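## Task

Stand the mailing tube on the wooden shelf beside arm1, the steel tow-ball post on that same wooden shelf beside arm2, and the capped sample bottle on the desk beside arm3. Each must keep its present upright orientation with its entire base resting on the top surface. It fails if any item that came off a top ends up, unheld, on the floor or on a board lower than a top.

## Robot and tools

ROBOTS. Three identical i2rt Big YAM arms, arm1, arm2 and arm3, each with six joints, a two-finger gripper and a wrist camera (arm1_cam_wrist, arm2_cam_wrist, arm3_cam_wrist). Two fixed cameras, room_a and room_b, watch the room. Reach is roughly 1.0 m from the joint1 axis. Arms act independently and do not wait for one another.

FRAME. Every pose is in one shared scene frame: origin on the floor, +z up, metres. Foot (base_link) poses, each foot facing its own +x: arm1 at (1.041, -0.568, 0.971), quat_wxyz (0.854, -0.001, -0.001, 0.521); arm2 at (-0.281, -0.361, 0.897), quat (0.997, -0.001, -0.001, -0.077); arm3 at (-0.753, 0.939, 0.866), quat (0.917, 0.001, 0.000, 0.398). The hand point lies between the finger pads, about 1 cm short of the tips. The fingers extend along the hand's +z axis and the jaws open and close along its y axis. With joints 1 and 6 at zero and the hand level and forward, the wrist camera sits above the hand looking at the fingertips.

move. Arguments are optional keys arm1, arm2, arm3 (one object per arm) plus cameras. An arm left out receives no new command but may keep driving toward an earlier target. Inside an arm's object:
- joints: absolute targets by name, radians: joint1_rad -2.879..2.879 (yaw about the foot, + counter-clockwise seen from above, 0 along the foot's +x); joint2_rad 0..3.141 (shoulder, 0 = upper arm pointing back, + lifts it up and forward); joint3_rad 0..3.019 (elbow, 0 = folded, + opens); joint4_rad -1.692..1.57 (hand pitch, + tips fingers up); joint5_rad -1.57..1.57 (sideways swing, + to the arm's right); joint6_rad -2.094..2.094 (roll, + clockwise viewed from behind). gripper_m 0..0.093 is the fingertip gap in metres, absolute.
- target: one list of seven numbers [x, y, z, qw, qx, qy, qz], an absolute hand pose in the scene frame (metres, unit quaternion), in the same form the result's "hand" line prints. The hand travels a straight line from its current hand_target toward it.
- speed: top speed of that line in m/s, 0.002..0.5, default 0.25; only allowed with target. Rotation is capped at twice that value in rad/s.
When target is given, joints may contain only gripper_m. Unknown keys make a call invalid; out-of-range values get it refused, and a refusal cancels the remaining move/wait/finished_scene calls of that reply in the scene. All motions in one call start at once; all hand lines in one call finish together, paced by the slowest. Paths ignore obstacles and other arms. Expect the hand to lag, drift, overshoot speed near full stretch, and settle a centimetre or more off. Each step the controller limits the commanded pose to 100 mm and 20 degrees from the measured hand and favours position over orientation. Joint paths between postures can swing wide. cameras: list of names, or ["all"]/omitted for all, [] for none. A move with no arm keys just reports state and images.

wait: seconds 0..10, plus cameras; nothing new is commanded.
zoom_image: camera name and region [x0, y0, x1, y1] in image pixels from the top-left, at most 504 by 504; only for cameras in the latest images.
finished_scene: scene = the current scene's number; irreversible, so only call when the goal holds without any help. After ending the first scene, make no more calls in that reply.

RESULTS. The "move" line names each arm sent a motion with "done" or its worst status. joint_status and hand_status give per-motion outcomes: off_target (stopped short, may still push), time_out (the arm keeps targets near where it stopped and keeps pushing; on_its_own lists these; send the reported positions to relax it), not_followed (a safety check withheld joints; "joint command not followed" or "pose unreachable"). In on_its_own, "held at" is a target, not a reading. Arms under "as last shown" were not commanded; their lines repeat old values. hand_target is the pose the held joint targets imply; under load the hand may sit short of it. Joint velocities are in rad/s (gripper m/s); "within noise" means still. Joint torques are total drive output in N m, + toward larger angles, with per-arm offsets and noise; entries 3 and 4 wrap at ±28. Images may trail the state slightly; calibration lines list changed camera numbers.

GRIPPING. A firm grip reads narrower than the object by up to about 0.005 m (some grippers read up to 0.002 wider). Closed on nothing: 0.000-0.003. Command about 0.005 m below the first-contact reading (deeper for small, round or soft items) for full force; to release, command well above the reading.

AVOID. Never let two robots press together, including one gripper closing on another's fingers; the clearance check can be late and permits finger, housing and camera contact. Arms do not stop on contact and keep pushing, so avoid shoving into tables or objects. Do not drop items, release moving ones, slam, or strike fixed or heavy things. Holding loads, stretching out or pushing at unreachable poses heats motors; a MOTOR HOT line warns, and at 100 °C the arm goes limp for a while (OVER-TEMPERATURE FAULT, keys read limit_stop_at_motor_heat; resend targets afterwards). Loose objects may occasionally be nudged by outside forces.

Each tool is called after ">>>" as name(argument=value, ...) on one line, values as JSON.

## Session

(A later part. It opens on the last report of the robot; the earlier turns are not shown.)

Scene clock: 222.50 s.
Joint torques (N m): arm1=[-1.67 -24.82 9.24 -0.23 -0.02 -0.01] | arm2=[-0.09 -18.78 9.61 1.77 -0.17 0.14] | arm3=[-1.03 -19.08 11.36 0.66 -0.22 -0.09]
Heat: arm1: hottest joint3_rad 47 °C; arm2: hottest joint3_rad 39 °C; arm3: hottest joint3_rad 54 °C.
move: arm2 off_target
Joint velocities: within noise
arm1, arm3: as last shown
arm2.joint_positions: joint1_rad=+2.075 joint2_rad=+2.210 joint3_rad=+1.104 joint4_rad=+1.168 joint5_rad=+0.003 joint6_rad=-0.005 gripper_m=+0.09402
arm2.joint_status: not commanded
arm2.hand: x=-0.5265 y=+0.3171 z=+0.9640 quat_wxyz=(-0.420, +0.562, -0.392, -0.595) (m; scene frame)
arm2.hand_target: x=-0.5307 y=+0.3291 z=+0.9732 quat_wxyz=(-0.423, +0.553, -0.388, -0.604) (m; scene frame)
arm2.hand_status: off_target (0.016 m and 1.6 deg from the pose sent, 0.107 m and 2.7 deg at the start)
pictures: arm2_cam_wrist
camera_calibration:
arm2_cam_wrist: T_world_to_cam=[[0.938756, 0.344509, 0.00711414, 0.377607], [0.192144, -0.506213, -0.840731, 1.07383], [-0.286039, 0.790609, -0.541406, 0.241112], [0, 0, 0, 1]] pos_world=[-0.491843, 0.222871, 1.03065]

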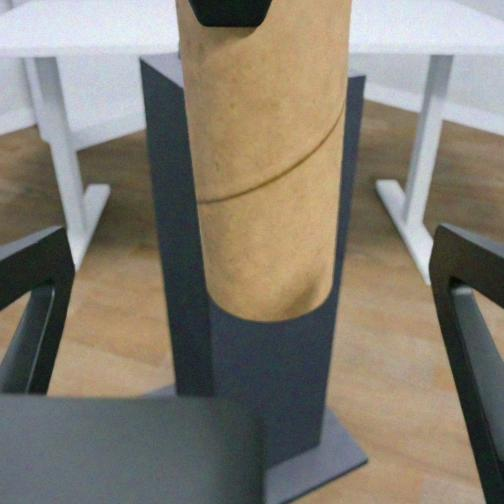

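>>> move(arm2={"target":[-0.54,0.388,0.964,0.4229,-0.5534,0.3875,0.604],"speed":0.05}, cameras=["arm2_cam_wrist","arm3_cam_wrist"])

Scene clock: 239.13 s.
Joint torques (N m): arm1=[-1.73 -24.76 9.22 -0.21 -0.02 -0.01] | arm2=[-0.73 -20.54 10.81 1.84 -0.19 0.16] | arm3=[-1.08 -18.96 11.34 0.59 -0.23 -0.09]
Heat: arm1: hottest joint3_rad 47 °C; arm2: hottest joint3_rad 39 °C; arm3: hottest joint3_rad 56 °C.
move: arm2 off_target
Joint velocities: within noise
arm1, arm3: as last shown
arm2.joint_positions: joint1_rad=+2.067 joint2_rad=+2.307 joint3_rad=+1.299 joint4_rad=+1.067 joint5_rad=-0.016 joint6_rad=-0.005 gripper_m=+0.09402
arm2.joint_status: not commanded
arm2.hand: x=-0.5433 y=+0.3714 z=+0.9529 quat_wxyz=(-0.417, +0.565, -0.390, -0.596) (m; scene frame)
arm2.hand_target: x=-0.5394 y=+0.3868 z=+0.9644 quat_wxyz=(-0.423, +0.553, -0.387, -0.604) (m; scene frame)
arm2.hand_status: off_target (0.020 m and 1.8 deg from the pose sent, 0.072 m and 1.6 deg at the start)
pictures: arm2_cam_wrist, arm3_cam_wrist
camera_calibration:
arm2_cam_wrist: T_world_to_cam=[[0.935015, 0.354514, 0.00812585, 0.36802], [0.199345, -0.506536, -0.838858, 1.09742], [-0.293271, 0.785965, -0.544289, 0.187867], [0, 0, 0, 1]] pos_world=[-0.507773, 0.277756, 1.01984]
arm3_cam_wrist: T_world_to_cam=[[0.325133, -0.945206, -0.0295723, 0.541221], [-0.758003, -0.279182, 0.589482, -0.923642], [-0.565438, -0.169244, -0.80724, 0.712758], [0, 0, 0, 1]] pos_world=[-0.473072, 0.374331, 1.13584]

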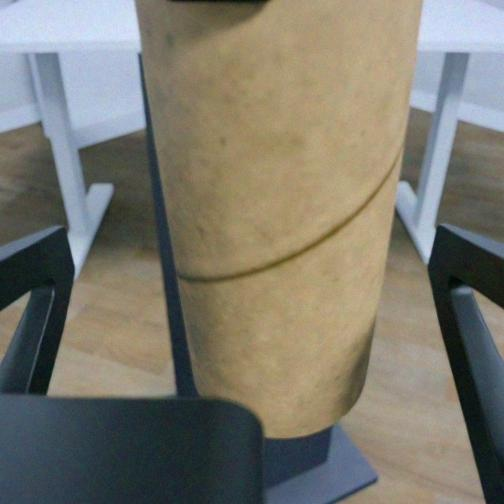

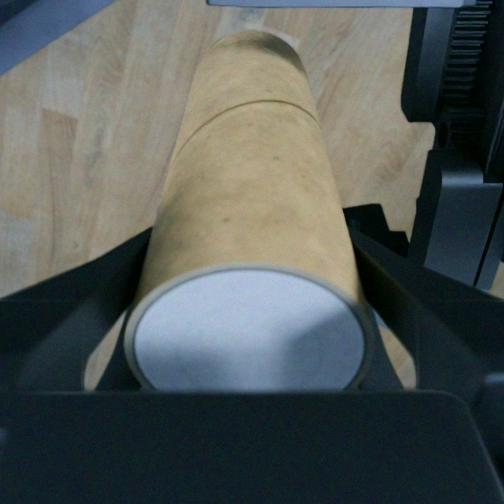

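>>> move(arm2={"joints":{"joint5_rad":0.024,"gripper_m":0.06}}, cameras=["arm2_cam_wrist"])

Scene clock: 245.60 s.
Joint torques (N m): arm1=[-1.67 -24.82 9.24 -0.21 -0.02 -0.01] | arm2=[-1.2 -21.07 10.69 1.7 0.06 0.12] | arm3=[-1.03 -18.9 11.3 0.64 -0.24 -0.11]
Heat: arm1: hottest joint3_rad 47 °C; arm2: hottest joint2_rad 39 °C; arm3: hottest joint3_rad 57 °C.
move: arm2 done
Joint velocities: within noise
arm1, arm3: as last shown
arm2.joint_positions: joint1_rad=+2.067 joint2_rad=+2.307 joint3_rad=+1.299 joint4_rad=+1.067 joint5_rad=+0.020 joint6_rad=-0.005 gripper_m=+0.06012
arm2.joint_status: all done
arm2.hand: x=-0.5375 y=+0.3736 z=+0.9530 quat_wxyz=(-0.427, +0.558, -0.400, -0.589) (m; scene frame)
arm2.hand_target: x=-0.5323 y=+0.3892 z=+0.9644 quat_wxyz=(-0.435, +0.544, -0.400, -0.596) (m; scene frame)
arm2.hand_status: not commanded
pictures: arm2_cam_wrist
camera_calibration:
arm2_cam_wrist: T_world_to_cam=[[0.947136, 0.320774, 0.00609784, 0.382809], [0.179445, -0.513891, -0.838877, 1.08951], [-0.265957, 0.795625, -0.544286, 0.198994], [0, 0, 0, 1]] pos_world=[-0.505155, 0.278769, 1.01994]

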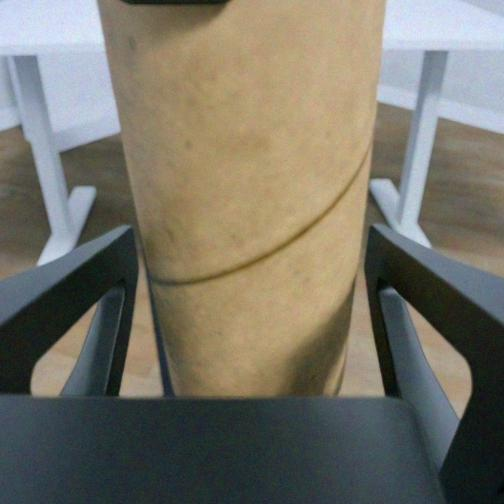

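>>> move(arm2={"joints":{"gripper_m":0.048}}, cameras=[])

>>> move(arm2={"joints":{"gripper_m":0.0415}}, cameras=["arm2_cam_wrist"])

>>> move(arm3={"joints":{"gripper_m":0.062}}, cameras=["arm2_cam_wrist","arm3_cam_wrist"])

Scene clock: 256.83 s.
Joint torques (N m): arm1=[-1.73 -24.82 9.21 -0.24 -0.02 -0.01] | arm2=[-0.73 -21.19 10.77 1.78 0.04 0.13] | arm3=[-0.97 -19.08 11.36 0.64 -0.23 -0.08]
Heat: arm1: hottest joint3_rad 47 °C; arm2: hottest joint3_rad 40 °C; arm3: hottest joint3_rad 57 °C.
move: arm2 done
Joint velocities: within noise
arm1, arm3: as last shown
arm2.joint_positions: joint1_rad=+2.067 joint2_rad=+2.307 joint3_rad=+1.299 joint4_rad=+1.067 joint5_rad=+0.021 joint6_rad=-0.005 gripper_m=+0.04825
arm2.joint_status: all done
arm2.hand: x=-0.5371 y=+0.3737 z=+0.9530 quat_wxyz=(-0.427, +0.558, -0.400, -0.589) (m; scene frame)
arm2.hand_target: x=-0.5323 y=+0.3892 z=+0.9645 quat_wxyz=(-0.435, +0.544, -0.400, -0.596) (m; scene frame)
arm2.hand_status: not commanded
pictures: none
No camera images: "cameras" was empty.

Scene clock: 257.23 s.
Joint torques (N m): arm1=[-1.73 -24.82 9.22 -0.23 -0.02 -0.01] | arm2=[-0.56 -20.89 10.8 1.7 0.07 0.15] | arm3=[-0.79 -18.84 11.32 0.65 -0.24 -0.1]
Heat: arm1: hottest joint3_rad 47 °C; arm2: hottest joint3_rad 40 °C; arm3: hottest joint3_rad 57 °C.
move: arm2 off_target
Joint velocities: within noise
arm1, arm3: as last shown
arm2.joint_positions: joint1_rad=+2.067 joint2_rad=+2.307 joint3_rad=+1.299 joint4_rad=+1.067 joint5_rad=+0.021 joint6_rad=-0.006 gripper_m=+0.04655
arm2.joint_status: gripper_m off_target (ended at +0.04658, target +0.04150)
arm2.hand: x=-0.5371 y=+0.3737 z=+0.9530 quat_wxyz=(-0.427, +0.558, -0.400, -0.588) (m; scene frame)
arm2.hand_target: x=-0.5323 y=+0.3892 z=+0.9645 quat_wxyz=(-0.435, +0.544, -0.400, -0.595) (m; scene frame)
arm2.hand_status: not commanded
pictures: arm2_cam_wrist
camera_calibration:
arm2_cam_wrist: T_world_to_cam=[[0.947381, 0.320043, 0.00647729, 0.382524], [0.179346, -0.513915, -0.838884, 1.08949], [-0.26515, 0.795904, -0.544272, 0.199283], [0, 0, 0, 1]] pos_world=[-0.504951, 0.27887, 1.01994]

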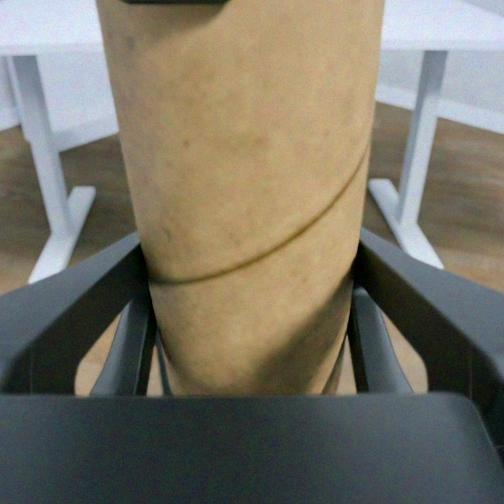

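Scene clock: 257.77 s.
Joint torques (N m): arm1=[-1.73 -24.82 9.22 -0.21 -0.02 -0.01] | arm2=[-0.09 -20.78 10.71 1.61 0.04 0.17] | arm3=[-1.03 -18.84 11.34 0.59 -0.22 -0.09]
Heat: arm1: hottest joint3_rad 47 °C; arm2: hottest joint3_rad 40 °C; arm3: hottest joint3_rad 57 °C.
move: arm3 done
Joint velocities: within noise
arm1: as last shown
arm2.joint_positions: joint1_rad=+2.067 joint2_rad=+2.310 joint3_rad=+1.299 joint4_rad=+1.067 joint5_rad=+0.021 joint6_rad=-0.005 gripper_m=+0.04652
arm2.joint_status: not commanded
arm2.hand: x=-0.5371 y=+0.3735 z=+0.9512 quat_wxyz=(-0.426, +0.558, -0.401, -0.588) (m; scene frame)
arm2.hand_target: x=-0.5323 y=+0.3892 z=+0.9644 quat_wxyz=(-0.435, +0.544, -0.400, -0.596) (m; scene frame)
arm2.hand_status: not commanded
arm3.joint_positions: joint1_rad=-2.050 joint2_rad=+2.014 joint3_rad=+1.955 joint4_rad=-1.531 joint5_rad=+0.003 joint6_rad=-1.562 gripper_m=+0.06186
arm3.joint_status: all done
arm3.hand: x=-0.5462 y=+0.3521 z=+1.0374 quat_wxyz=(+0.004, +0.165, -0.986, -0.011) (m; scene frame)
arm3.hand_target: x=-0.5389 y=+0.3415 z=+1.0728 quat_wxyz=(-0.004, +0.171, -0.985, +0.031) (m; scene frame)
arm3.hand_status: not commanded
pictures: arm2_cam_wrist, arm3_cam_wrist
camera_calibration:
arm2_cam_wrist: T_world_to_cam=[[0.947382, 0.320047, 0.00609959, 0.382919], [0.179643, -0.515802, -0.837662, 1.08765], [-0.264945, 0.794681, -0.546156, 0.200832], [0, 0, 0, 1]] pos_world=[-0.50495, 0.278862, 1.01843]
arm3_cam_wrist: T_world_to_cam=[[0.325133, -0.945206, -0.0295723, 0.541221], [-0.758003, -0.279182, 0.589482, -0.923642], [-0.565438, -0.169244, -0.80724, 0.712758], [0, 0, 0, 1]] pos_world=[-0.473072, 0.374331, 1.13584]

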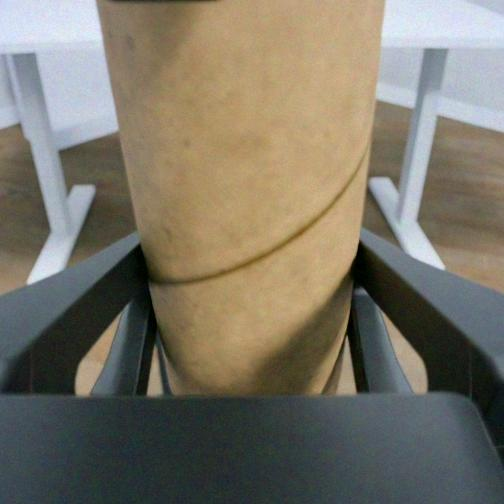

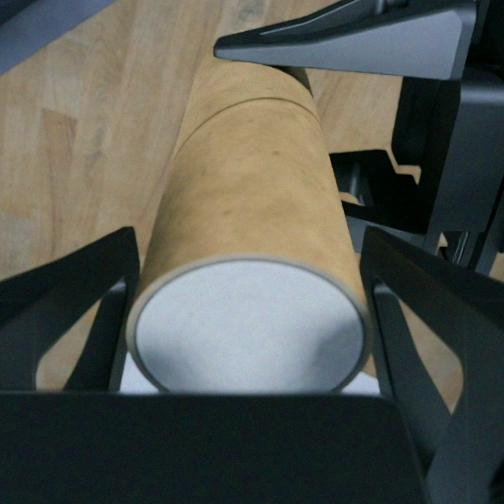

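>>> move(arm2={"target":[-0.5323,0.3892,0.875,0.435,-0.544,0.40,0.596],"speed":0.06}, arm3={"target":[-0.537,0.339,1.105,0.0067,-0.1736,0.9848,-0.0321],"speed":0.06}, cameras=["arm2_cam_wrist","arm3_cam_wrist"])

Scene clock: 265.70 s.
Joint torques (N m): arm1=[-1.73 -24.82 9.22 -0.23 -0.02 -0.02] | arm2=[-1.2 -22.07 9.55 3.06 0.06 0.14] | arm3=[-1.08 -18.73 13.16 -0.18 -0.37 -0.09]
Heat: arm1: hottest joint3_rad 47 °C; arm2: hottest joint2_rad 40 °C; arm3: hottest joint3_rad 58 °C.
move: arm2 off_target; arm3 off_target
Joint velocities: within noise
arm1.joint_positions: joint1_rad=-1.136 joint2_rad=+2.154 joint3_rad=+1.737 joint4_rad=-1.196 joint5_rad=+0.000 joint6_rad=-0.010 gripper_m=+0.09397
arm1.joint_status: not commanded
arm1.hand: x=+1.6661 y=-0.5932 z=+0.9786 quat_wxyz=(+0.020, -0.015, -1.000, +0.000) (m; scene frame)
arm1.hand_target: x=+1.6792 y=-0.5960 z=+1.0001 quat_wxyz=(+0.000, -0.016, -1.000, +0.000) (m; scene frame)
arm1.hand_status: not commanded
arm2.joint_positions: joint1_rad=+2.067 joint2_rad=+2.511 joint3_rad=+1.375 joint4_rad=+1.166 joint5_rad=+0.021 joint6_rad=-0.005 gripper_m=+0.04652
arm2.joint_status: not commanded
arm2.hand: x=-0.5365 y=+0.3720 z=+0.8554 quat_wxyz=(-0.421, +0.567, -0.407, -0.580) (m; scene frame)
arm2.hand_target: x=-0.5317 y=+0.3878 z=+0.8754 quat_wxyz=(-0.435, +0.544, -0.400, -0.596) (m; scene frame)
arm2.hand_status: off_target (0.026 m and 3.6 deg from the pose sent, 0.078 m and 2.1 deg at the start)
arm3.joint_positions: joint1_rad=-2.050 joint2_rad=+2.014 joint3_rad=+2.017 joint4_rad=-1.593 joint5_rad=+0.001 joint6_rad=-1.566 gripper_m=+0.06195
arm3.joint_status: not commanded
arm3.hand: x=-0.5457 y=+0.3515 z=+1.0613 quat_wxyz=(+0.003, +0.167, -0.986, -0.011) (m; scene frame)
arm3.hand_target: x=-0.5380 y=+0.3417 z=+1.1049 quat_wxyz=(-0.007, +0.174, -0.984, +0.033) (m; scene frame)
arm3.hand_status: off_target (0.046 m and 5.1 deg from the pose sent, 0.070 m and 5.2 deg at the start)
pictures: arm2_cam_wrist, arm3_cam_wrist
camera_calibration:
arm2_cam_wrist: T_world_to_cam=[[0.947324, 0.320209, 0.00655661, 0.382987], [0.187303, -0.537288, -0.822337, 1.00548], [-0.259797, 0.780248, -0.568962, 0.177533], [0, 0, 0, 1]] pos_world=[-0.505019, 0.279077, 0.925341]
arm3_cam_wrist: T_world_to_cam=[[0.329409, -0.943737, -0.029158, 0.542574], [-0.757517, -0.282592, 0.588481, -0.935111], [-0.563611, -0.171763, -0.807985, 0.734947], [0, 0, 0, 1]] pos_world=[-0.472868, 0.37403, 1.15994]

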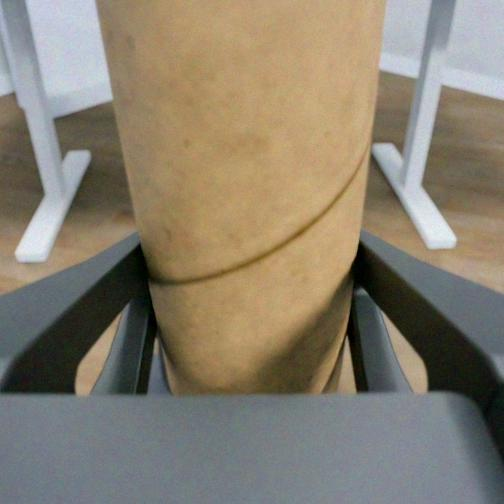

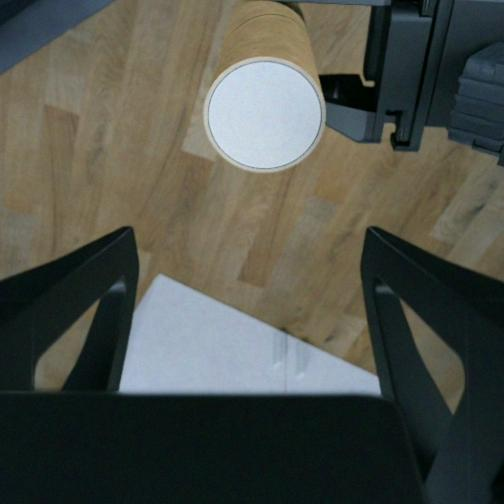

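>>> move(arm2={"joints":{"joint1_rad":0.0,"joint4_rad":1.205}}, arm3={"joints":{"joint2_rad":0.512,"joint3_rad":1.439,"joint4_rad":-1.328,"joint6_rad":0}}, cameras=[])

>>> move(arm1={"joints":{"joint1_rad":1.885,"joint2_rad":1.85,"joint3_rad":1.66,"joint4_rad":-1.365,"joint6_rad":1.57}}, cameras=["arm1_cam_wrist","arm2_cam_wrist"])

Scene clock: 280.53 s.
Joint torques (N m): arm1=[-1.67 -24.82 9.2 -0.24 -0.02 -0.01] | arm2=[0.26 -21.95 6.12 2.93 -0.14 0.13] | arm3=[-0.85 5.83 6.34 2.55 -0.28 0.1]
Heat: arm1: hottest joint3_rad 48 °C; arm2: hottest joint2_rad 40 °C; arm3: hottest joint3_rad 60 °C.
move: arm2 done; arm3 done
Joint velocities: within noise
arm1: as last shown
arm2.joint_positions: joint1_rad=-0.005 joint2_rad=+2.511 joint3_rad=+1.418 joint4_rad=+1.184 joint5_rad=+0.025 joint6_rad=-0.005 gripper_m=+0.04652
arm2.joint_status: all done
arm2.hand: x=+0.4992 y=-0.4915 z=+0.8802 quat_wxyz=(-0.736, -0.061, -0.671, +0.070) (m; scene frame)
arm2.hand_target: x=+0.4987 y=-0.4870 z=+0.8819 quat_wxyz=(-0.742, -0.060, -0.665, +0.065) (m; scene frame)
arm2.hand_status: not commanded
arm3.joint_positions: joint1_rad=-2.050 joint2_rad=+0.505 joint3_rad=+1.442 joint4_rad=-1.340 joint5_rad=+0.001 joint6_rad=-0.009 gripper_m=+0.06198
arm3.joint_status: all done
arm3.hand: x=-0.6935 y=+0.7704 z=+1.4492 quat_wxyz=(-0.447, -0.479, -0.684, +0.320) (m; scene frame)
arm3.hand_target: x=-0.6902 y=+0.7661 z=+1.4497 quat_wxyz=(-0.451, -0.479, -0.683, +0.316) (m; scene frame)
arm3.hand_status: not commanded
pictures: none
No camera images: "cameras" was empty.

Scene clock: 283.27 s.
Joint torques (N m): arm1=[-1.85 -22.24 7.1 -0.23 0.18 0.14] | arm2=[0.15 -22.71 6.01 2.89 -0.17 0.14] | arm3=[-0.79 5.83 6.38 2.59 -0.28 0.11]
Heat: arm1: hottest joint3_rad 47 °C; arm2: hottest joint2_rad 40 °C; arm3: hottest joint3_rad 59 °C.
move: arm1 done
Joint velocities: within noise
arm1.joint_positions: joint1_rad=+1.890 joint2_rad=+1.869 joint3_rad=+1.663 joint4_rad=-1.355 joint5_rad=-0.003 joint6_rad=+1.558 gripper_m=+0.09401
arm1.joint_status: all done
arm1.hand: x=+0.4730 y=-0.4789 z=+1.1155 quat_wxyz=(+0.004, +0.655, -0.756, -0.001) (m; scene frame)
arm1.hand_target: x=+0.4772 y=-0.4760 z=+1.1253 quat_wxyz=(+0.005, +0.648, -0.761, -0.005) (m; scene frame)
arm1.hand_status: not commanded
arm2, arm3: as last shown
arm3.joint_positions: joint1_rad=-2.050 joint2_rad=+0.505 joint3_rad=+1.442 joint4_rad=-1.340 joint5_rad=+0.001 joint6_rad=-0.008 gripper_m=+0.06198
pictures: arm1_cam_wrist, arm2_cam_wrist
camera_calibration:
arm1_cam_wrist: T_world_to_cam=[[0.990707, -0.135971, 0.00338941, -0.538429], [-0.112016, -0.801526, 0.587374, -0.984015], [-0.0771494, -0.582295, -0.809308, 0.783529], [0, 0, 0, 1]] pos_world=[0.483648, -0.40568, 1.21393]
arm2_cam_wrist: T_world_to_cam=[[-0.178563, -0.983912, 0.00569698, -0.400025], [-0.507238, 0.0870906, -0.857395, 1.05236], [0.843105, -0.155989, -0.514628, 0.0759682], [0, 0, 0, 1]] pos_world=[0.398317, -0.473389, 0.94366]

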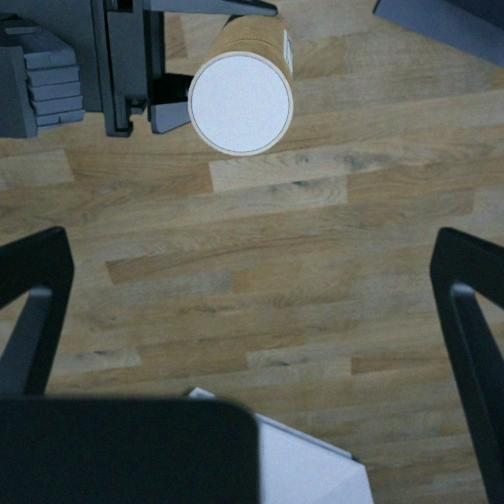

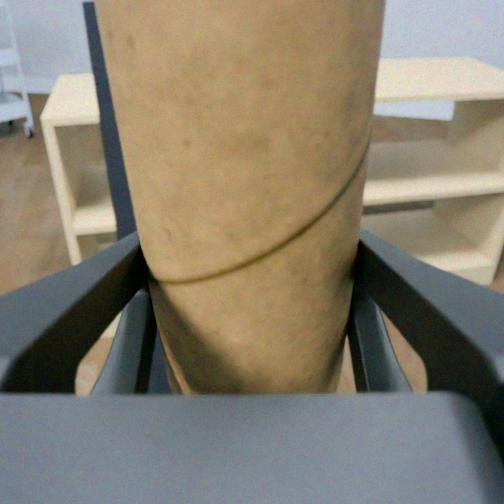

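>>> move(arm1={"joints":{"gripper_m":0.07},"target":[0.472,-0.483,1.05,0,-0.6494,0.7604,0],"speed":0.08}, cameras=["arm1_cam_wrist","room_b"])

Scene clock: 340.63 s.
Joint torques (N m): arm1=[-0.62 -20.07 6.79 0.55 0.2 0.16] | arm2=[0.21 -22.53 6.12 2.74 -0.15 0.12] | arm3=[-0.97 5.83 6.37 2.56 -0.27 0.09]
Heat: arm1: hottest joint3_rad 43 °C; arm2: hottest joint2_rad 41 °C; arm3: hottest joint3_rad 50 °C.
move: arm1 done
Joint velocities: within noise
arm1.joint_positions: joint1_rad=+1.891 joint2_rad=+1.915 joint3_rad=+1.569 joint4_rad=-1.223 joint5_rad=-0.002 joint6_rad=+1.569 gripper_m=+0.07010
arm1.joint_status: all done
arm1.hand: x=+0.4744 y=-0.4791 z=+1.0559 quat_wxyz=(+0.001, +0.651, -0.759, +0.001) (m; scene frame)
arm1.hand_target: x=+0.4721 y=-0.4831 z=+1.0501 quat_wxyz=(+0.000, +0.650, -0.760, +0.000) (m; scene frame)
arm1.hand_status: done (0.007 m and 0.3 deg from the pose sent, 0.066 m and 1.0 deg at the start)
arm2, arm3: as last shown
pictures: arm1_cam_wrist, room_b
camera_calibration:
arm1_cam_wrist: T_world_to_cam=[[0.989133, -0.146544, 0.0118887, -0.552878], [-0.125618, -0.800325, 0.58626, -0.940787], [-0.076398, -0.581382, -0.810036, 0.736145], [0, 0, 0, 1]] pos_world=[0.48493, -0.405974, 1.15442]

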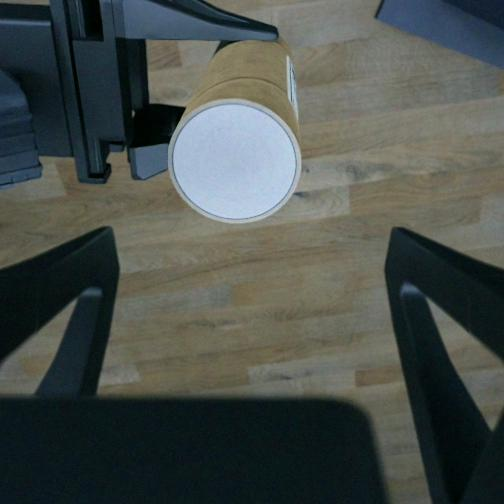

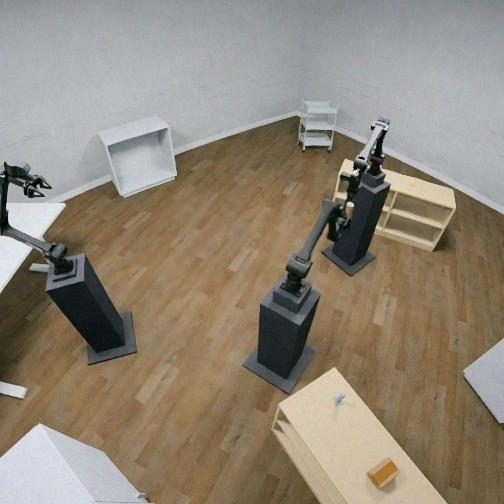

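>>> move(arm1={"target":[0.467,-0.497,0.995,0,-0.6494,0.7604,0],"speed":0.06}, cameras=["arm1_cam_wrist"])

Scene clock: 353.80 s.
Joint torques (N m): arm1=[-0.62 -20.13 6.3 0.64 0.19 0.15] | arm2=[0.73 -22.3 6.11 2.86 -0.17 0.13] | arm3=[-0.91 5.95 6.39 2.61 -0.27 0.11]
Heat: arm1: hottest joint3_rad 44 °C; arm2: hottest joint2_rad 41 °C; arm3: hottest joint3_rad 49 °C.
move: arm1 done
Joint velocities: within noise
arm1.joint_positions: joint1_rad=+1.916 joint2_rad=+1.978 joint3_rad=+1.518 joint4_rad=-1.104 joint5_rad=-0.001 joint6_rad=+1.594 gripper_m=+0.07010
arm1.joint_status: not commanded
arm1.hand: x=+0.4676 y=-0.4928 z=+1.0032 quat_wxyz=(+0.002, +0.651, -0.759, -0.001) (m; scene frame)
arm1.hand_target: x=+0.4671 y=-0.4969 z=+0.9950 quat_wxyz=(+0.000, +0.649, -0.760, +0.000) (m; scene frame)
arm1.hand_status: done (0.009 m and 0.4 deg from the pose sent, 0.064 m and 0.3 deg at the start)
arm2, arm3: as last shown
pictures: arm1_cam_wrist
camera_calibration:
arm1_cam_wrist: T_world_to_cam=[[0.989169, -0.146634, 0.00654441, -0.542303], [-0.122612, -0.800966, 0.58602, -0.923216], [-0.0806888, -0.580475, -0.81027, 0.687733], [0, 0, 0, 1]] pos_world=[0.478724, -0.419773, 1.10182]

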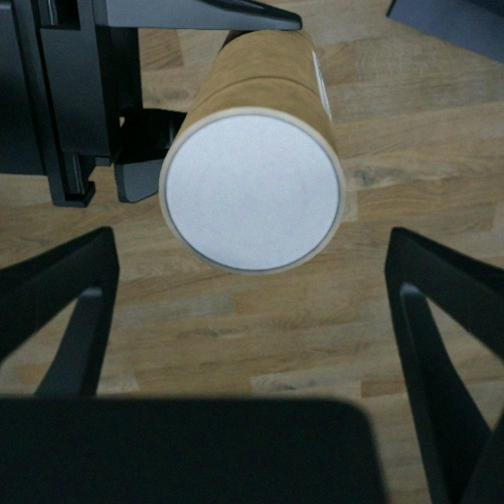

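>>> move(arm1={"target":[0.466,-0.493,0.946,0,-0.6494,0.7604,0],"speed":0.05}, cameras=["arm1_cam_wrist"])

>>> zoom_image(camera="arm1_cam_wrist", region=[0, 0, 504, 504])

Scene clock: 368.10 s.
Joint torques (N m): arm1=[-1.26 -20.48 5.9 0.61 0.19 0.07] | arm2=[0.67 -22.77 6.01 3.03 -0.11 0.15] | arm3=[-0.97 5.71 6.37 2.56 -0.27 0.09]
Heat: arm1: hottest joint3_rad 43 °C; arm2: hottest joint2_rad 41 °C; arm3: hottest joint3_rad 49 °C.
move: arm1 done
Joint velocities: within noise
arm1.joint_positions: joint1_rad=+1.916 joint2_rad=+2.045 joint3_rad=+1.484 joint4_rad=-1.003 joint5_rad=-0.001 joint6_rad=+1.594 gripper_m=+0.07010
arm1.joint_status: not commanded
arm1.hand: x=+0.4653 y=-0.4925 z=+0.9545 quat_wxyz=(+0.002, +0.651, -0.759, -0.001) (m; scene frame)
arm1.hand_target: x=+0.4661 y=-0.4930 z=+0.9462 quat_wxyz=(+0.000, +0.649, -0.760, +0.000) (m; scene frame)
arm1.hand_status: done (0.009 m and 0.4 deg from the pose sent, 0.057 m and 0.4 deg at the start)
arm2, arm3: as last shown
pictures: arm1_cam_wrist
camera_calibration:
arm1_cam_wrist: T_world_to_cam=[[0.989117, -0.146999, 0.00620067, -0.539544], [-0.122703, -0.800916, 0.58607, -0.894775], [-0.0811855, -0.580453, -0.810237, 0.648423], [0, 0, 0, 1]] pos_world=[0.476523, -0.419573, 1.05312]

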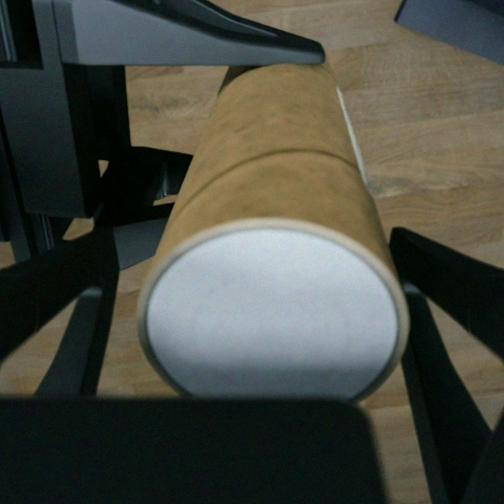

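Scaled by 1.000.

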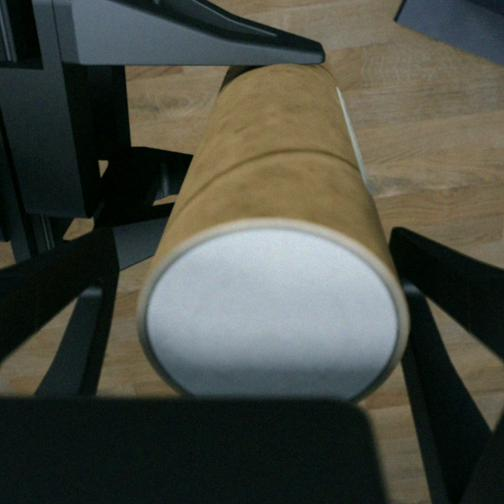

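>>> move(arm1={"target":[0.472,-0.492,0.944,0,-0.6494,0.7604,0],"speed":0.03}, cameras=["arm1_cam_wrist"])

Scene clock: 375.67 s.
Joint torques (N m): arm1=[-1.49 -21.13 5.7 0.65 0.19 0.04] | arm2=[0.32 -22.77 6.17 3.1 -0.15 0.16] | arm3=[-0.91 5.83 6.37 2.59 -0.25 0.1]
Heat: arm1: hottest joint3_rad 43 °C; arm2: hottest joint2_rad 41 °C; arm3: hottest joint3_rad 48 °C.
move: arm1 done
Joint velocities: within noise
arm1.joint_positions: joint1_rad=+1.916 joint2_rad=+2.045 joint3_rad=+1.463 joint4_rad=-0.989 joint5_rad=-0.001 joint6_rad=+1.594 gripper_m=+0.07010
arm1.joint_status: not commanded
arm1.hand: x=+0.4717 y=-0.4934 z=+0.9477 quat_wxyz=(+0.000, +0.651, -0.759, +0.002) (m; scene frame)
arm1.hand_target: x=+0.4721 y=-0.4920 z=+0.9441 quat_wxyz=(+0.000, +0.649, -0.760, +0.000) (m; scene frame)
arm1.hand_status: done (0.004 m and 0.3 deg from the pose sent, 0.012 m and 0.4 deg at the start)
arm2, arm3: as last shown
pictures: arm1_cam_wrist
camera_calibration:
arm1_cam_wrist: T_world_to_cam=[[0.989044, -0.146933, 0.0142235, -0.553384], [-0.127324, -0.800342, 0.585868, -0.887936], [-0.0746995, -0.58126, -0.810282, 0.639452], [0, 0, 0, 1]] pos_world=[0.482032, -0.420274, 1.04622]

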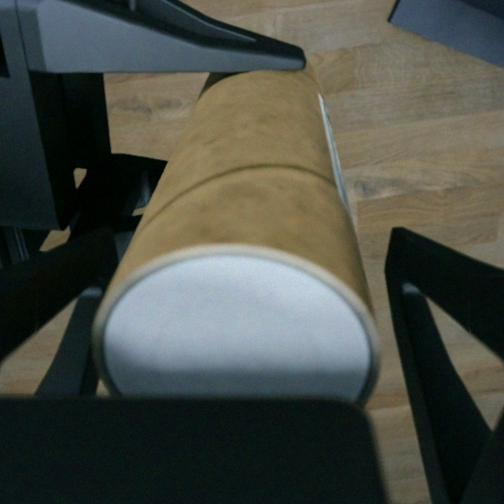

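>>> move(arm1={"joints":{"gripper_m":0.052}}, cameras=["arm1_cam_wrist"])

>>> move(arm1={"joints":{"gripper_m":0.047}}, cameras=[])

>>> move(arm1={"joints":{"gripper_m":0.0415}}, cameras=["arm1_cam_wrist"])

Scene clock: 383.83 s.
Joint torques (N m): arm1=[-1.49 -21.07 5.68 0.53 0.19 0.04] | arm2=[0.44 -22.48 6.02 2.99 -0.12 0.16] | arm3=[-0.91 5.71 6.35 2.61 -0.26 0.09]
Heat: arm1: hottest joint3_rad 43 °C; arm2: hottest joint2_rad 42 °C; arm3: hottest joint3_rad 48 °C.
move: arm1 done
Joint velocities: within noise
arm1.joint_positions: joint1_rad=+1.916 joint2_rad=+2.045 joint3_rad=+1.463 joint4_rad=-0.989 joint5_rad=-0.001 joint6_rad=+1.594 gripper_m=+0.05217
arm1.joint_status: all done
arm1.hand: x=+0.4716 y=-0.4934 z=+0.9477 quat_wxyz=(+0.000, +0.651, -0.759, +0.002) (m; scene frame)
arm1.hand_target: x=+0.4720 y=-0.4920 z=+0.9441 quat_wxyz=(+0.000, +0.649, -0.760, +0.000) (m; scene frame)
arm1.hand_status: not commanded
arm2, arm3: as last shown
pictures: arm1_cam_wrist
camera_calibration:
arm1_cam_wrist: T_world_to_cam=[[0.989042, -0.146991, 0.0137782, -0.55294], [-0.127109, -0.800345, 0.585911, -0.888086], [-0.0750962, -0.581242, -0.810258, 0.639627], [0, 0, 0, 1]] pos_world=[0.482031, -0.420274, 1.04622]

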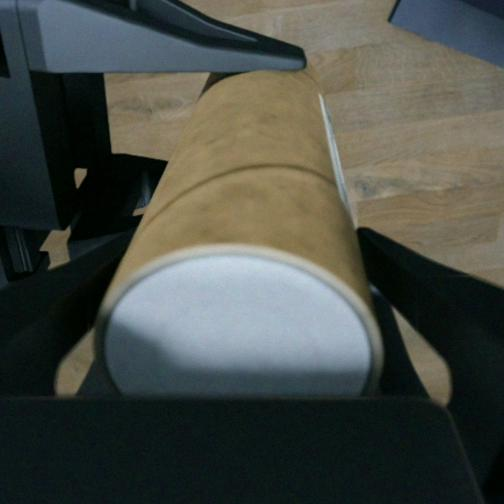

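Scene clock: 384.37 s.
Joint torques (N m): arm1=[-1.49 -21.07 5.7 0.47 0.19 0.04] | arm2=[0.32 -22.3 5.98 2.93 -0.15 0.14] | arm3=[-0.79 5.83 6.34 2.63 -0.26 0.09]
Heat: arm1: hottest joint3_rad 43 °C; arm2: hottest joint2_rad 42 °C; arm3: hottest joint3_rad 48 °C.
move: arm1 done
Joint velocities: within noise
arm1.joint_positions: joint1_rad=+1.916 joint2_rad=+2.045 joint3_rad=+1.463 joint4_rad=-0.987 joint5_rad=-0.001 joint6_rad=+1.594 gripper_m=+0.04719
arm1.joint_status: all done
arm1.hand: x=+0.4710 y=-0.4933 z=+0.9477 quat_wxyz=(+0.001, +0.651, -0.759, +0.001) (m; scene frame)
arm1.hand_target: x=+0.4720 y=-0.4920 z=+0.9441 quat_wxyz=(+0.000, +0.649, -0.760, +0.000) (m; scene frame)
arm1.hand_status: not commanded
arm2, arm3: as last shown
pictures: none
No camera images: "cameras" was empty.

Scene clock: 384.77 s.
Joint torques (N m): arm1=[-1.44 -21.07 5.68 0.49 0.16 0.04] | arm2=[0.5 -21.89 6.08 3.17 -0.11 0.11] | arm3=[-1.03 5.71 6.37 2.58 -0.28 0.11]
Heat: arm1: hottest joint3_rad 43 °C; arm2: hottest joint2_rad 42 °C; arm3: hottest joint3_rad 48 °C.
move: arm1 off_target
Joint velocities: within noise
arm1.joint_positions: joint1_rad=+1.916 joint2_rad=+2.045 joint3_rad=+1.463 joint4_rad=-0.987 joint5_rad=+0.000 joint6_rad=+1.594 gripper_m=+0.04528
arm1.joint_status: gripper_m off_target (ended at +0.04530, target +0.04150)
arm1.hand: x=+0.4710 y=-0.4932 z=+0.9477 quat_wxyz=(+0.000, +0.651, -0.759, +0.001) (m; scene frame)
arm1.hand_target: x=+0.4720 y=-0.4920 z=+0.9441 quat_wxyz=(+0.000, +0.649, -0.760, +0.000) (m; scene frame)
arm1.hand_status: not commanded
arm2.joint_positions: joint1_rad=-0.005 joint2_rad=+2.511 joint3_rad=+1.418 joint4_rad=+1.184 joint5_rad=+0.025 joint6_rad=-0.005 gripper_m=+0.04652
arm2.joint_status: not commanded
arm2.hand: x=+0.4992 y=-0.4915 z=+0.8802 quat_wxyz=(-0.736, -0.061, -0.671, +0.070) (m; scene frame)
arm2.hand_target: x=+0.4987 y=-0.4870 z=+0.8819 quat_wxyz=(-0.742, -0.060, -0.665, +0.065) (m; scene frame)
arm2.hand_status: not commanded
arm3.joint_positions: joint1_rad=-2.050 joint2_rad=+0.505 joint3_rad=+1.442 joint4_rad=-1.340 joint5_rad=+0.001 joint6_rad=-0.008 gripper_m=+0.06198
arm3.joint_status: not commanded
arm3.hand: x=-0.6935 y=+0.7704 z=+1.4492 quat_wxyz=(-0.447, -0.479, -0.684, +0.320) (m; scene frame)
arm3.hand_target: x=-0.6902 y=+0.7661 z=+1.4497 quat_wxyz=(-0.451, -0.479, -0.683, +0.316) (m; scene frame)
arm3.hand_status: not commanded
pictures: arm1_cam_wrist
camera_calibration:
arm1_cam_wrist: T_world_to_cam=[[0.989077, -0.146948, 0.0115037, -0.550148], [-0.12581, -0.800983, 0.585319, -0.888388], [-0.0767969, -0.580373, -0.810722, 0.641404], [0, 0, 0, 1]] pos_world=[0.481629, -0.420173, 1.04632]

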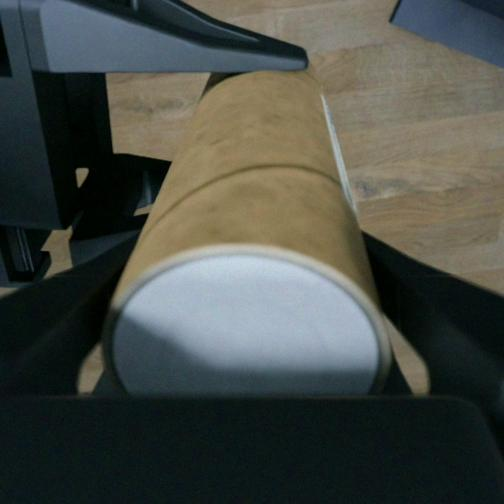

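>>> move(arm2={"joints":{"gripper_m":0.055}}, cameras=[])

>>> move(arm2={"joints":{"gripper_m":0.082}}, cameras=["arm1_cam_wrist","arm2_cam_wrist"])

Scene clock: 390.97 s.
Joint torques (N m): arm1=[-1.55 -21.13 5.67 0.47 0.16 0.04] | arm2=[0.62 -22.77 6.12 2.77 -0.2 0.13] | arm3=[-0.91 5.77 6.39 2.62 -0.27 0.1]
Heat: arm1: hottest joint3_rad 43 °C; arm2: hottest joint2_rad 42 °C; arm3: hottest joint3_rad 48 °C.
move: arm2 done
Joint velocities: within noise
arm1, arm3: as last shown
arm1.joint_positions: joint1_rad=+1.916 joint2_rad=+2.045 joint3_rad=+1.463 joint4_rad=-0.987 joint5_rad=+0.000 joint6_rad=+1.594 gripper_m=+0.04522
arm1.hand: x=+0.4711 y=-0.4931 z=+0.9477 quat_wxyz=(+0.000, +0.651, -0.759, +0.001) (m; scene frame)
arm2.joint_positions: joint1_rad=-0.005 joint2_rad=+2.511 joint3_rad=+1.418 joint4_rad=+1.185 joint5_rad=+0.025 joint6_rad=-0.005 gripper_m=+0.05485
arm2.joint_status: all done
arm2.hand: x=+0.4991 y=-0.4915 z=+0.8805 quat_wxyz=(-0.736, -0.061, -0.671, +0.070) (m; scene frame)
arm2.hand_target: x=+0.4987 y=-0.4870 z=+0.8818 quat_wxyz=(-0.742, -0.060, -0.665, +0.065) (m; scene frame)
arm2.hand_status: not commanded
pictures: none
No camera images: "cameras" was empty.

Scene clock: 391.57 s.
Joint torques (N m): arm1=[-1.44 -21.07 5.7 0.47 0.16 0.04] | arm2=[0.09 -22.53 6.28 2.8 -0.18 0.11] | arm3=[-1.03 5.77 6.31 2.61 -0.26 0.1]
Heat: arm1: hottest joint3_rad 43 °C; arm2: hottest joint2_rad 42 °C; arm3: hottest joint3_rad 48 °C.
move: arm2 done
Joint velocities: within noise
arm1, arm3: as last shown
arm2.joint_positions: joint1_rad=-0.005 joint2_rad=+2.511 joint3_rad=+1.418 joint4_rad=+1.186 joint5_rad=+0.025 joint6_rad=-0.005 gripper_m=+0.08183
arm2.joint_status: all done
arm2.hand: x=+0.4991 y=-0.4915 z=+0.8806 quat_wxyz=(-0.736, -0.061, -0.670, +0.070) (m; scene frame)
arm2.hand_target: x=+0.4987 y=-0.4870 z=+0.8819 quat_wxyz=(-0.742, -0.060, -0.665, +0.065) (m; scene frame)
arm2.hand_status: not commanded
pictures: arm1_cam_wrist, arm2_cam_wrist
camera_calibration:
arm1_cam_wrist: T_world_to_cam=[[0.989077, -0.146954, 0.0114508, -0.550095], [-0.125812, -0.801194, 0.585029, -0.888172], [-0.0767978, -0.58008, -0.810931, 0.641747], [0, 0, 0, 1]] pos_world=[0.481629, -0.420173, 1.04632]
arm2_cam_wrist: T_world_to_cam=[[-0.178552, -0.983914, 0.00564387, -0.399901], [-0.505941, 0.0868908, -0.858181, 1.05261], [0.843886, -0.156085, -0.513317, 0.0745752], [0, 0, 0, 1]] pos_world=[0.398221, -0.47329, 0.943866]

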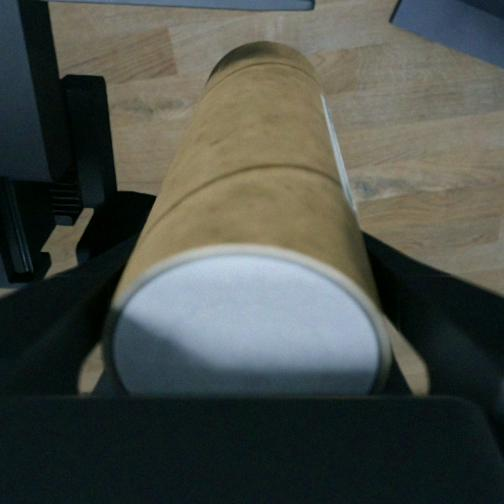

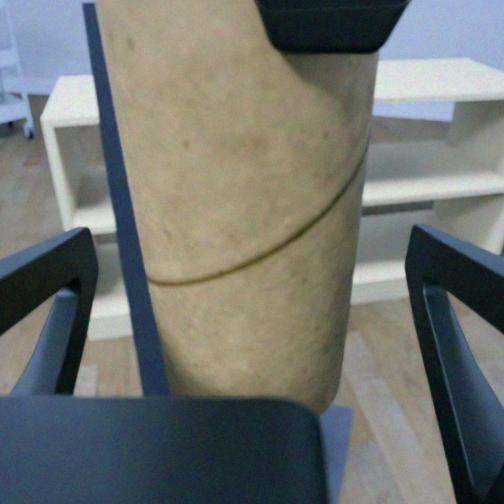

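>>> move(arm2={"target":[0.318,-0.452,0.88,0.737,0.058,0.67,-0.067],"speed":0.1}, cameras=["arm2_cam_wrist"])

>>> move(arm1={"target":[0.468,-0.480,1.10,0,-0.6494,0.7604,0],"speed":0.12}, cameras=["arm1_cam_wrist","arm2_cam_wrist"])

Scene clock: 404.87 s.
Joint torques (N m): arm1=[-1.55 -21.07 5.7 0.47 0.15 0.04] | arm2=[1.44 -19.55 1.57 2.89 0.09 0.06] | arm3=[-0.91 5.83 6.32 2.56 -0.27 0.1]
Heat: arm1: hottest joint3_rad 43 °C; arm2: hottest joint2_rad 42 °C; arm3: hottest joint3_rad 48 °C.
move: arm2 off_target
Joint velocities: within noise
arm1, arm3: as last shown
arm2.joint_positions: joint1_rad=+0.003 joint2_rad=+2.390 joint3_rad=+0.845 joint4_rad=+1.556 joint5_rad=+0.034 joint6_rad=-0.005 gripper_m=+0.08193
arm2.joint_status: not commanded
arm2.hand: x=+0.3143 y=-0.4586 z=+0.8581 quat_wxyz=(-0.708, -0.063, -0.700, +0.068) (m; scene frame)
arm2.hand_target: x=+0.3184 y=-0.4521 z=+0.8798 quat_wxyz=(-0.724, -0.059, -0.684, +0.066) (m; scene frame)
arm2.hand_status: off_target (0.023 m and 4.8 deg from the pose sent, 0.185 m and 0.5 deg at the start; a joint's target at an end of its range on 26 of 76 steps)
pictures: arm2_cam_wrist
camera_calibration:
arm2_cam_wrist: T_world_to_cam=[[-0.179608, -0.983712, 0.00714846, -0.401402], [-0.573129, 0.0987314, -0.813496, 0.925216], [0.79954, -0.150207, -0.581527, 0.299319], [0, 0, 0, 1]] pos_world=[0.218856, -0.441252, 0.929591]

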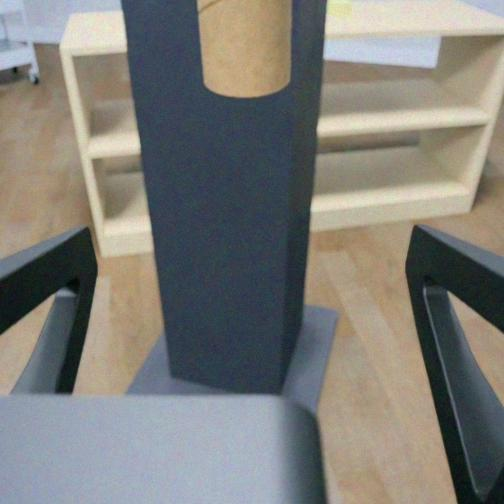

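Scene clock: 406.90 s.
Joint torques (N m): arm1=[-2.02 -21.54 10.84 -0.32 0.17 -0.09] | arm2=[1.26 -19.84 1.66 2.81 0.04 0.08] | arm3=[-0.91 5.95 6.37 2.61 -0.26 0.11]
Heat: arm1: hottest joint3_rad 43 °C; arm2: hottest joint2_rad 42 °C; arm3: hottest joint3_rad 48 °C.
move: arm1 off_target
Joint velocities: within noise
arm1.joint_positions: joint1_rad=+1.903 joint2_rad=+1.902 joint3_rad=+1.601 joint4_rad=-1.320 joint5_rad=+0.000 joint6_rad=+1.590 gripper_m=+0.04522
arm1.joint_status: not commanded
arm1.hand: x=+0.4850 y=-0.4874 z=+1.0748 quat_wxyz=(-0.017, +0.648, -0.762, +0.020) (m; scene frame)
arm1.hand_target: x=+0.4693 y=-0.4801 z=+1.1003 quat_wxyz=(+0.000, +0.649, -0.761, -0.001) (m; scene frame)
arm1.hand_status: off_target (0.031 m and 3.1 deg from the pose sent, 0.153 m and 0.2 deg at the start)
arm2, arm3: as last shown
arm2.hand_target: x=+0.3184 y=-0.4522 z=+0.8798 quat_wxyz=(-0.724, -0.059, -0.684, +0.066) (m; scene frame)
pictures: arm1_cam_wrist, arm2_cam_wrist
camera_calibration:
arm1_cam_wrist: T_world_to_cam=[[0.985842, -0.154926, 0.0641358, -0.623474], [-0.163002, -0.795785, 0.58323, -0.933603], [-0.0393193, -0.585427, -0.809771, 0.727268], [0, 0, 0, 1]] pos_world=[0.491064, -0.413777, 1.17341]
arm2_cam_wrist: T_world_to_cam=[[-0.179608, -0.983712, 0.00714846, -0.401402], [-0.573129, 0.0987314, -0.813496, 0.925216], [0.79954, -0.150207, -0.581527, 0.299319], [0, 0, 0, 1]] pos_world=[0.218856, -0.441252, 0.929591]

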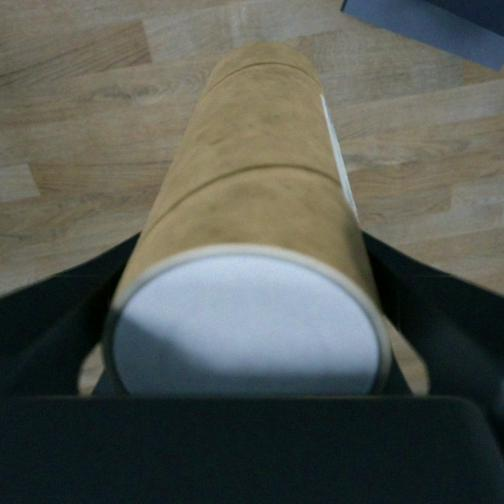

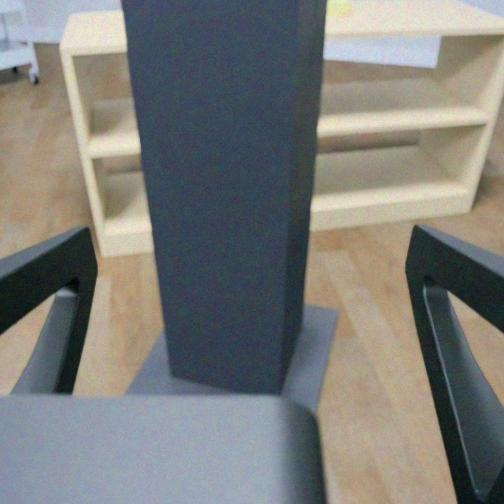

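>>> move(arm1={"joints":{"joint1_rad":-0.83,"joint6_rad":0.0}}, cameras=["arm1_cam_wrist","room_b"])

>>> move(arm2={"joints":{"joint2_rad":0.54,"joint3_rad":1.47,"joint4_rad":-1.352,"joint5_rad":0}}, cameras=["arm1_cam_wrist","room_a","room_b"])

Scene clock: 417.13 s.
Joint torques (N m): arm1=[-0.97 -21.71 8.83 -0.17 -0.04 -0.11] | arm2=[1.2 -19.66 1.7 2.99 0.05 0.09] | arm3=[-0.85 5.83 6.38 2.61 -0.27 0.09]
Heat: arm1: hottest joint3_rad 43 °C; arm2: hottest joint2_rad 42 °C; arm3: hottest joint3_rad 47 °C.
move: arm1 done
Joint velocities: within noise
arm1.joint_positions: joint1_rad=-0.835 joint2_rad=+1.902 joint3_rad=+1.632 joint4_rad=-1.321 joint5_rad=+0.003 joint6_rad=+0.012 gripper_m=+0.04522
arm1.joint_status: all done
arm1.hand: x=+1.5936 y=-0.4210 z=+1.0881 quat_wxyz=(+0.009, +0.124, -0.992, +0.004) (m; scene frame)
arm1.hand_target: x=+1.5982 y=-0.4160 z=+1.1027 quat_wxyz=(-0.003, +0.133, -0.991, +0.001) (m; scene frame)
arm1.hand_status: not commanded
arm2, arm3: as last shown
arm2.hand: x=+0.3144 y=-0.4584 z=+0.8581 quat_wxyz=(-0.708, -0.063, -0.700, +0.068) (m; scene frame)
arm2.hand_target: x=+0.3184 y=-0.4520 z=+0.8798 quat_wxyz=(-0.724, -0.059, -0.684, +0.066) (m; scene frame)
pictures: arm1_cam_wrist, room_b
camera_calibration:
arm1_cam_wrist: T_world_to_cam=[[0.252235, -0.96753, 0.0162504, -0.827848], [-0.776838, -0.192451, 0.599571, 0.506608], [-0.576976, -0.163857, -0.800156, 1.84421], [0, 0, 0, 1]] pos_world=[1.66643, -0.401283, 1.18537]

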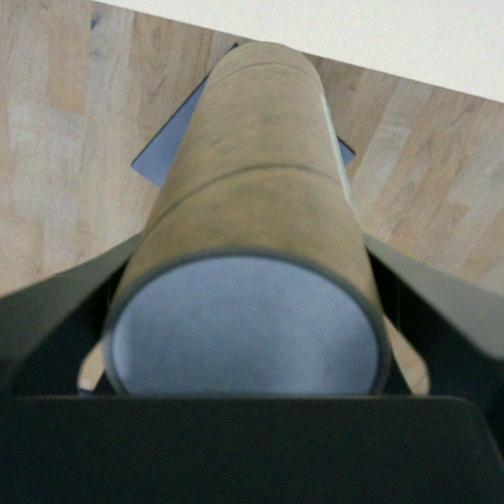

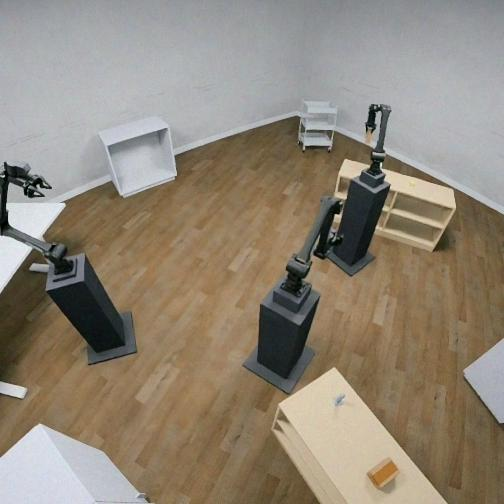

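Scene clock: 419.57 s.
Joint torques (N m): arm1=[-0.91 -21.83 8.83 -0.16 -0.04 -0.11] | arm2=[1.2 1.9 7.88 1.65 -0.22 0.09] | arm3=[-0.91 5.77 6.32 2.58 -0.28 0.1]
Heat: arm1: hottest joint3_rad 44 °C; arm2: hottest joint2_rad 42 °C; arm3: hottest joint3_rad 47 °C.
move: arm2 done
Joint velocities: within noise
arm1, arm3: as last shown
arm2.joint_positions: joint1_rad=+0.003 joint2_rad=+0.548 joint3_rad=+1.467 joint4_rad=-1.347 joint5_rad=+0.004 joint6_rad=-0.005 gripper_m=+0.08193
arm2.joint_status: all done
arm2.hand: x=-0.0922 y=-0.3903 z=+1.4841 quat_wxyz=(-0.540, -0.062, -0.838, +0.045) (m; scene frame)
arm2.hand_target: x=-0.0963 y=-0.3867 z=+1.4856 quat_wxyz=(-0.542, -0.056, -0.837, +0.040) (m; scene frame)
arm2.hand_status: not commanded
pictures: arm1_cam_wrist, room_a, room_b
camera_calibration:
arm1_cam_wrist: T_world_to_cam=[[0.252235, -0.96753, 0.0162504, -0.827848], [-0.776838, -0.192451, 0.599571, 0.506608], [-0.576976, -0.163857, -0.800156, 1.84421], [0, 0, 0, 1]] pos_world=[1.66643, -0.401283, 1.18537]

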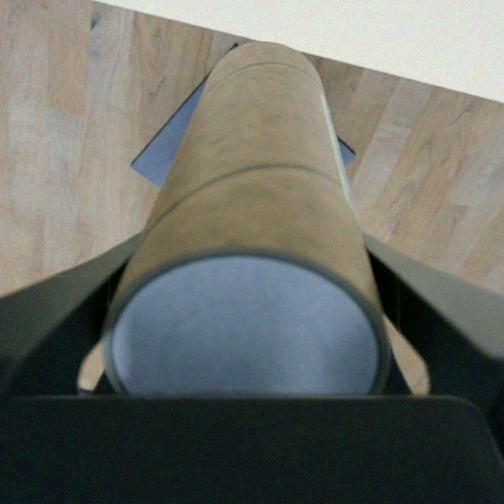

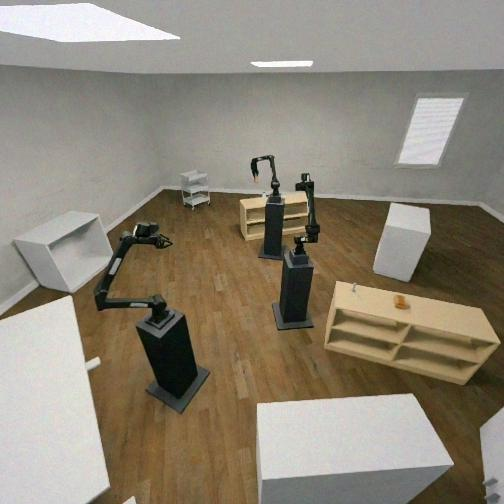

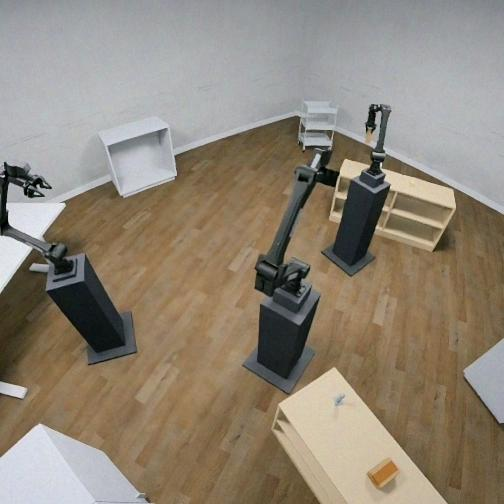

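>>> zoom_image(camera="room_b", region=[300, 90, 480, 270])

Scaled by 2.800 from the camera's 504x504 image, which has a finer 720x720 frame.

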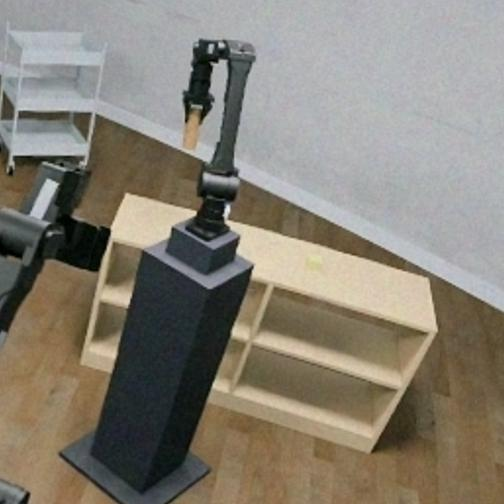

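>>> move(arm1={"target":[1.69,-0.42,0.90,0,-0.113,0.9936,0],"speed":0.12}, cameras=["arm1_cam_wrist","room_b"])

Scene clock: 489.13 s.
Joint torques (N m): arm1=[-2.02 -23.88 9.73 0.44 -0.05 -0.11] | arm2=[1.08 2.84 8.01 1.68 -0.17 0.07] | arm3=[-0.91 5.77 6.35 2.59 -0.27 0.11]
Heat: arm1: hottest joint3_rad 47 °C; arm2: hottest joint2_rad 38 °C; arm3: hottest joint3_rad 47 °C.
move: arm1 off_target
Joint velocities: within noise
arm1.joint_positions: joint1_rad=-0.864 joint2_rad=+2.314 joint3_rad=+1.770 joint4_rad=-1.080 joint5_rad=+0.001 joint6_rad=+0.009 gripper_m=+0.04522
arm1.joint_status: not commanded
arm1.hand: x=+1.6658 y=-0.4208 z=+0.8898 quat_wxyz=(+0.025, +0.111, -0.993, +0.004) (m; scene frame)
arm1.hand_target: x=+1.6890 y=-0.4204 z=+0.9007 quat_wxyz=(+0.000, +0.113, -0.994, +0.000) (m; scene frame)
arm1.hand_status: off_target (0.026 m and 2.9 deg from the pose sent, 0.211 m and 1.7 deg at the start)
arm2, arm3: as last shown
pictures: arm1_cam_wrist, room_b
camera_calibration:
arm1_cam_wrist: T_world_to_cam=[[0.227029, -0.973794, 0.0135657, -0.800953], [-0.762414, -0.169046, 0.624619, 0.645112], [-0.605957, -0.152149, -0.780812, 1.76333], [0, 0, 0, 1]] pos_world=[1.74219, -0.40262, 0.98475]

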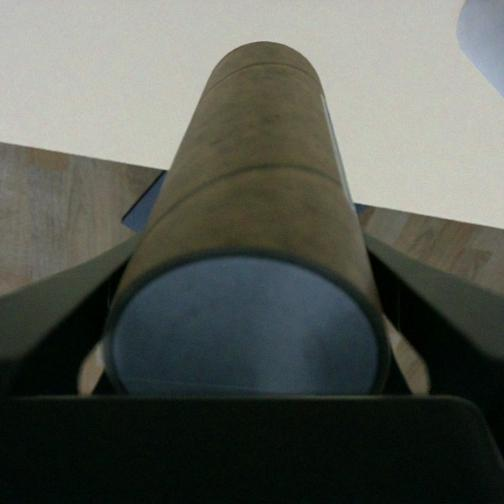

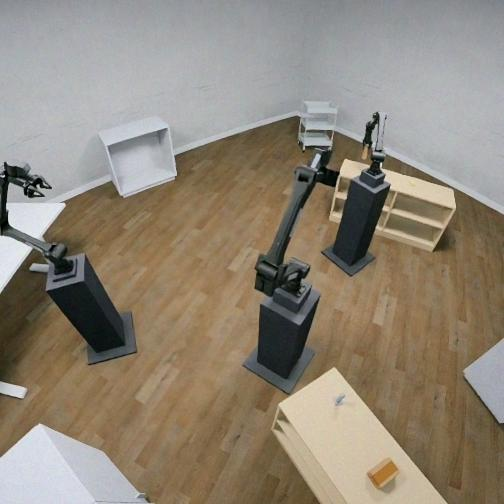

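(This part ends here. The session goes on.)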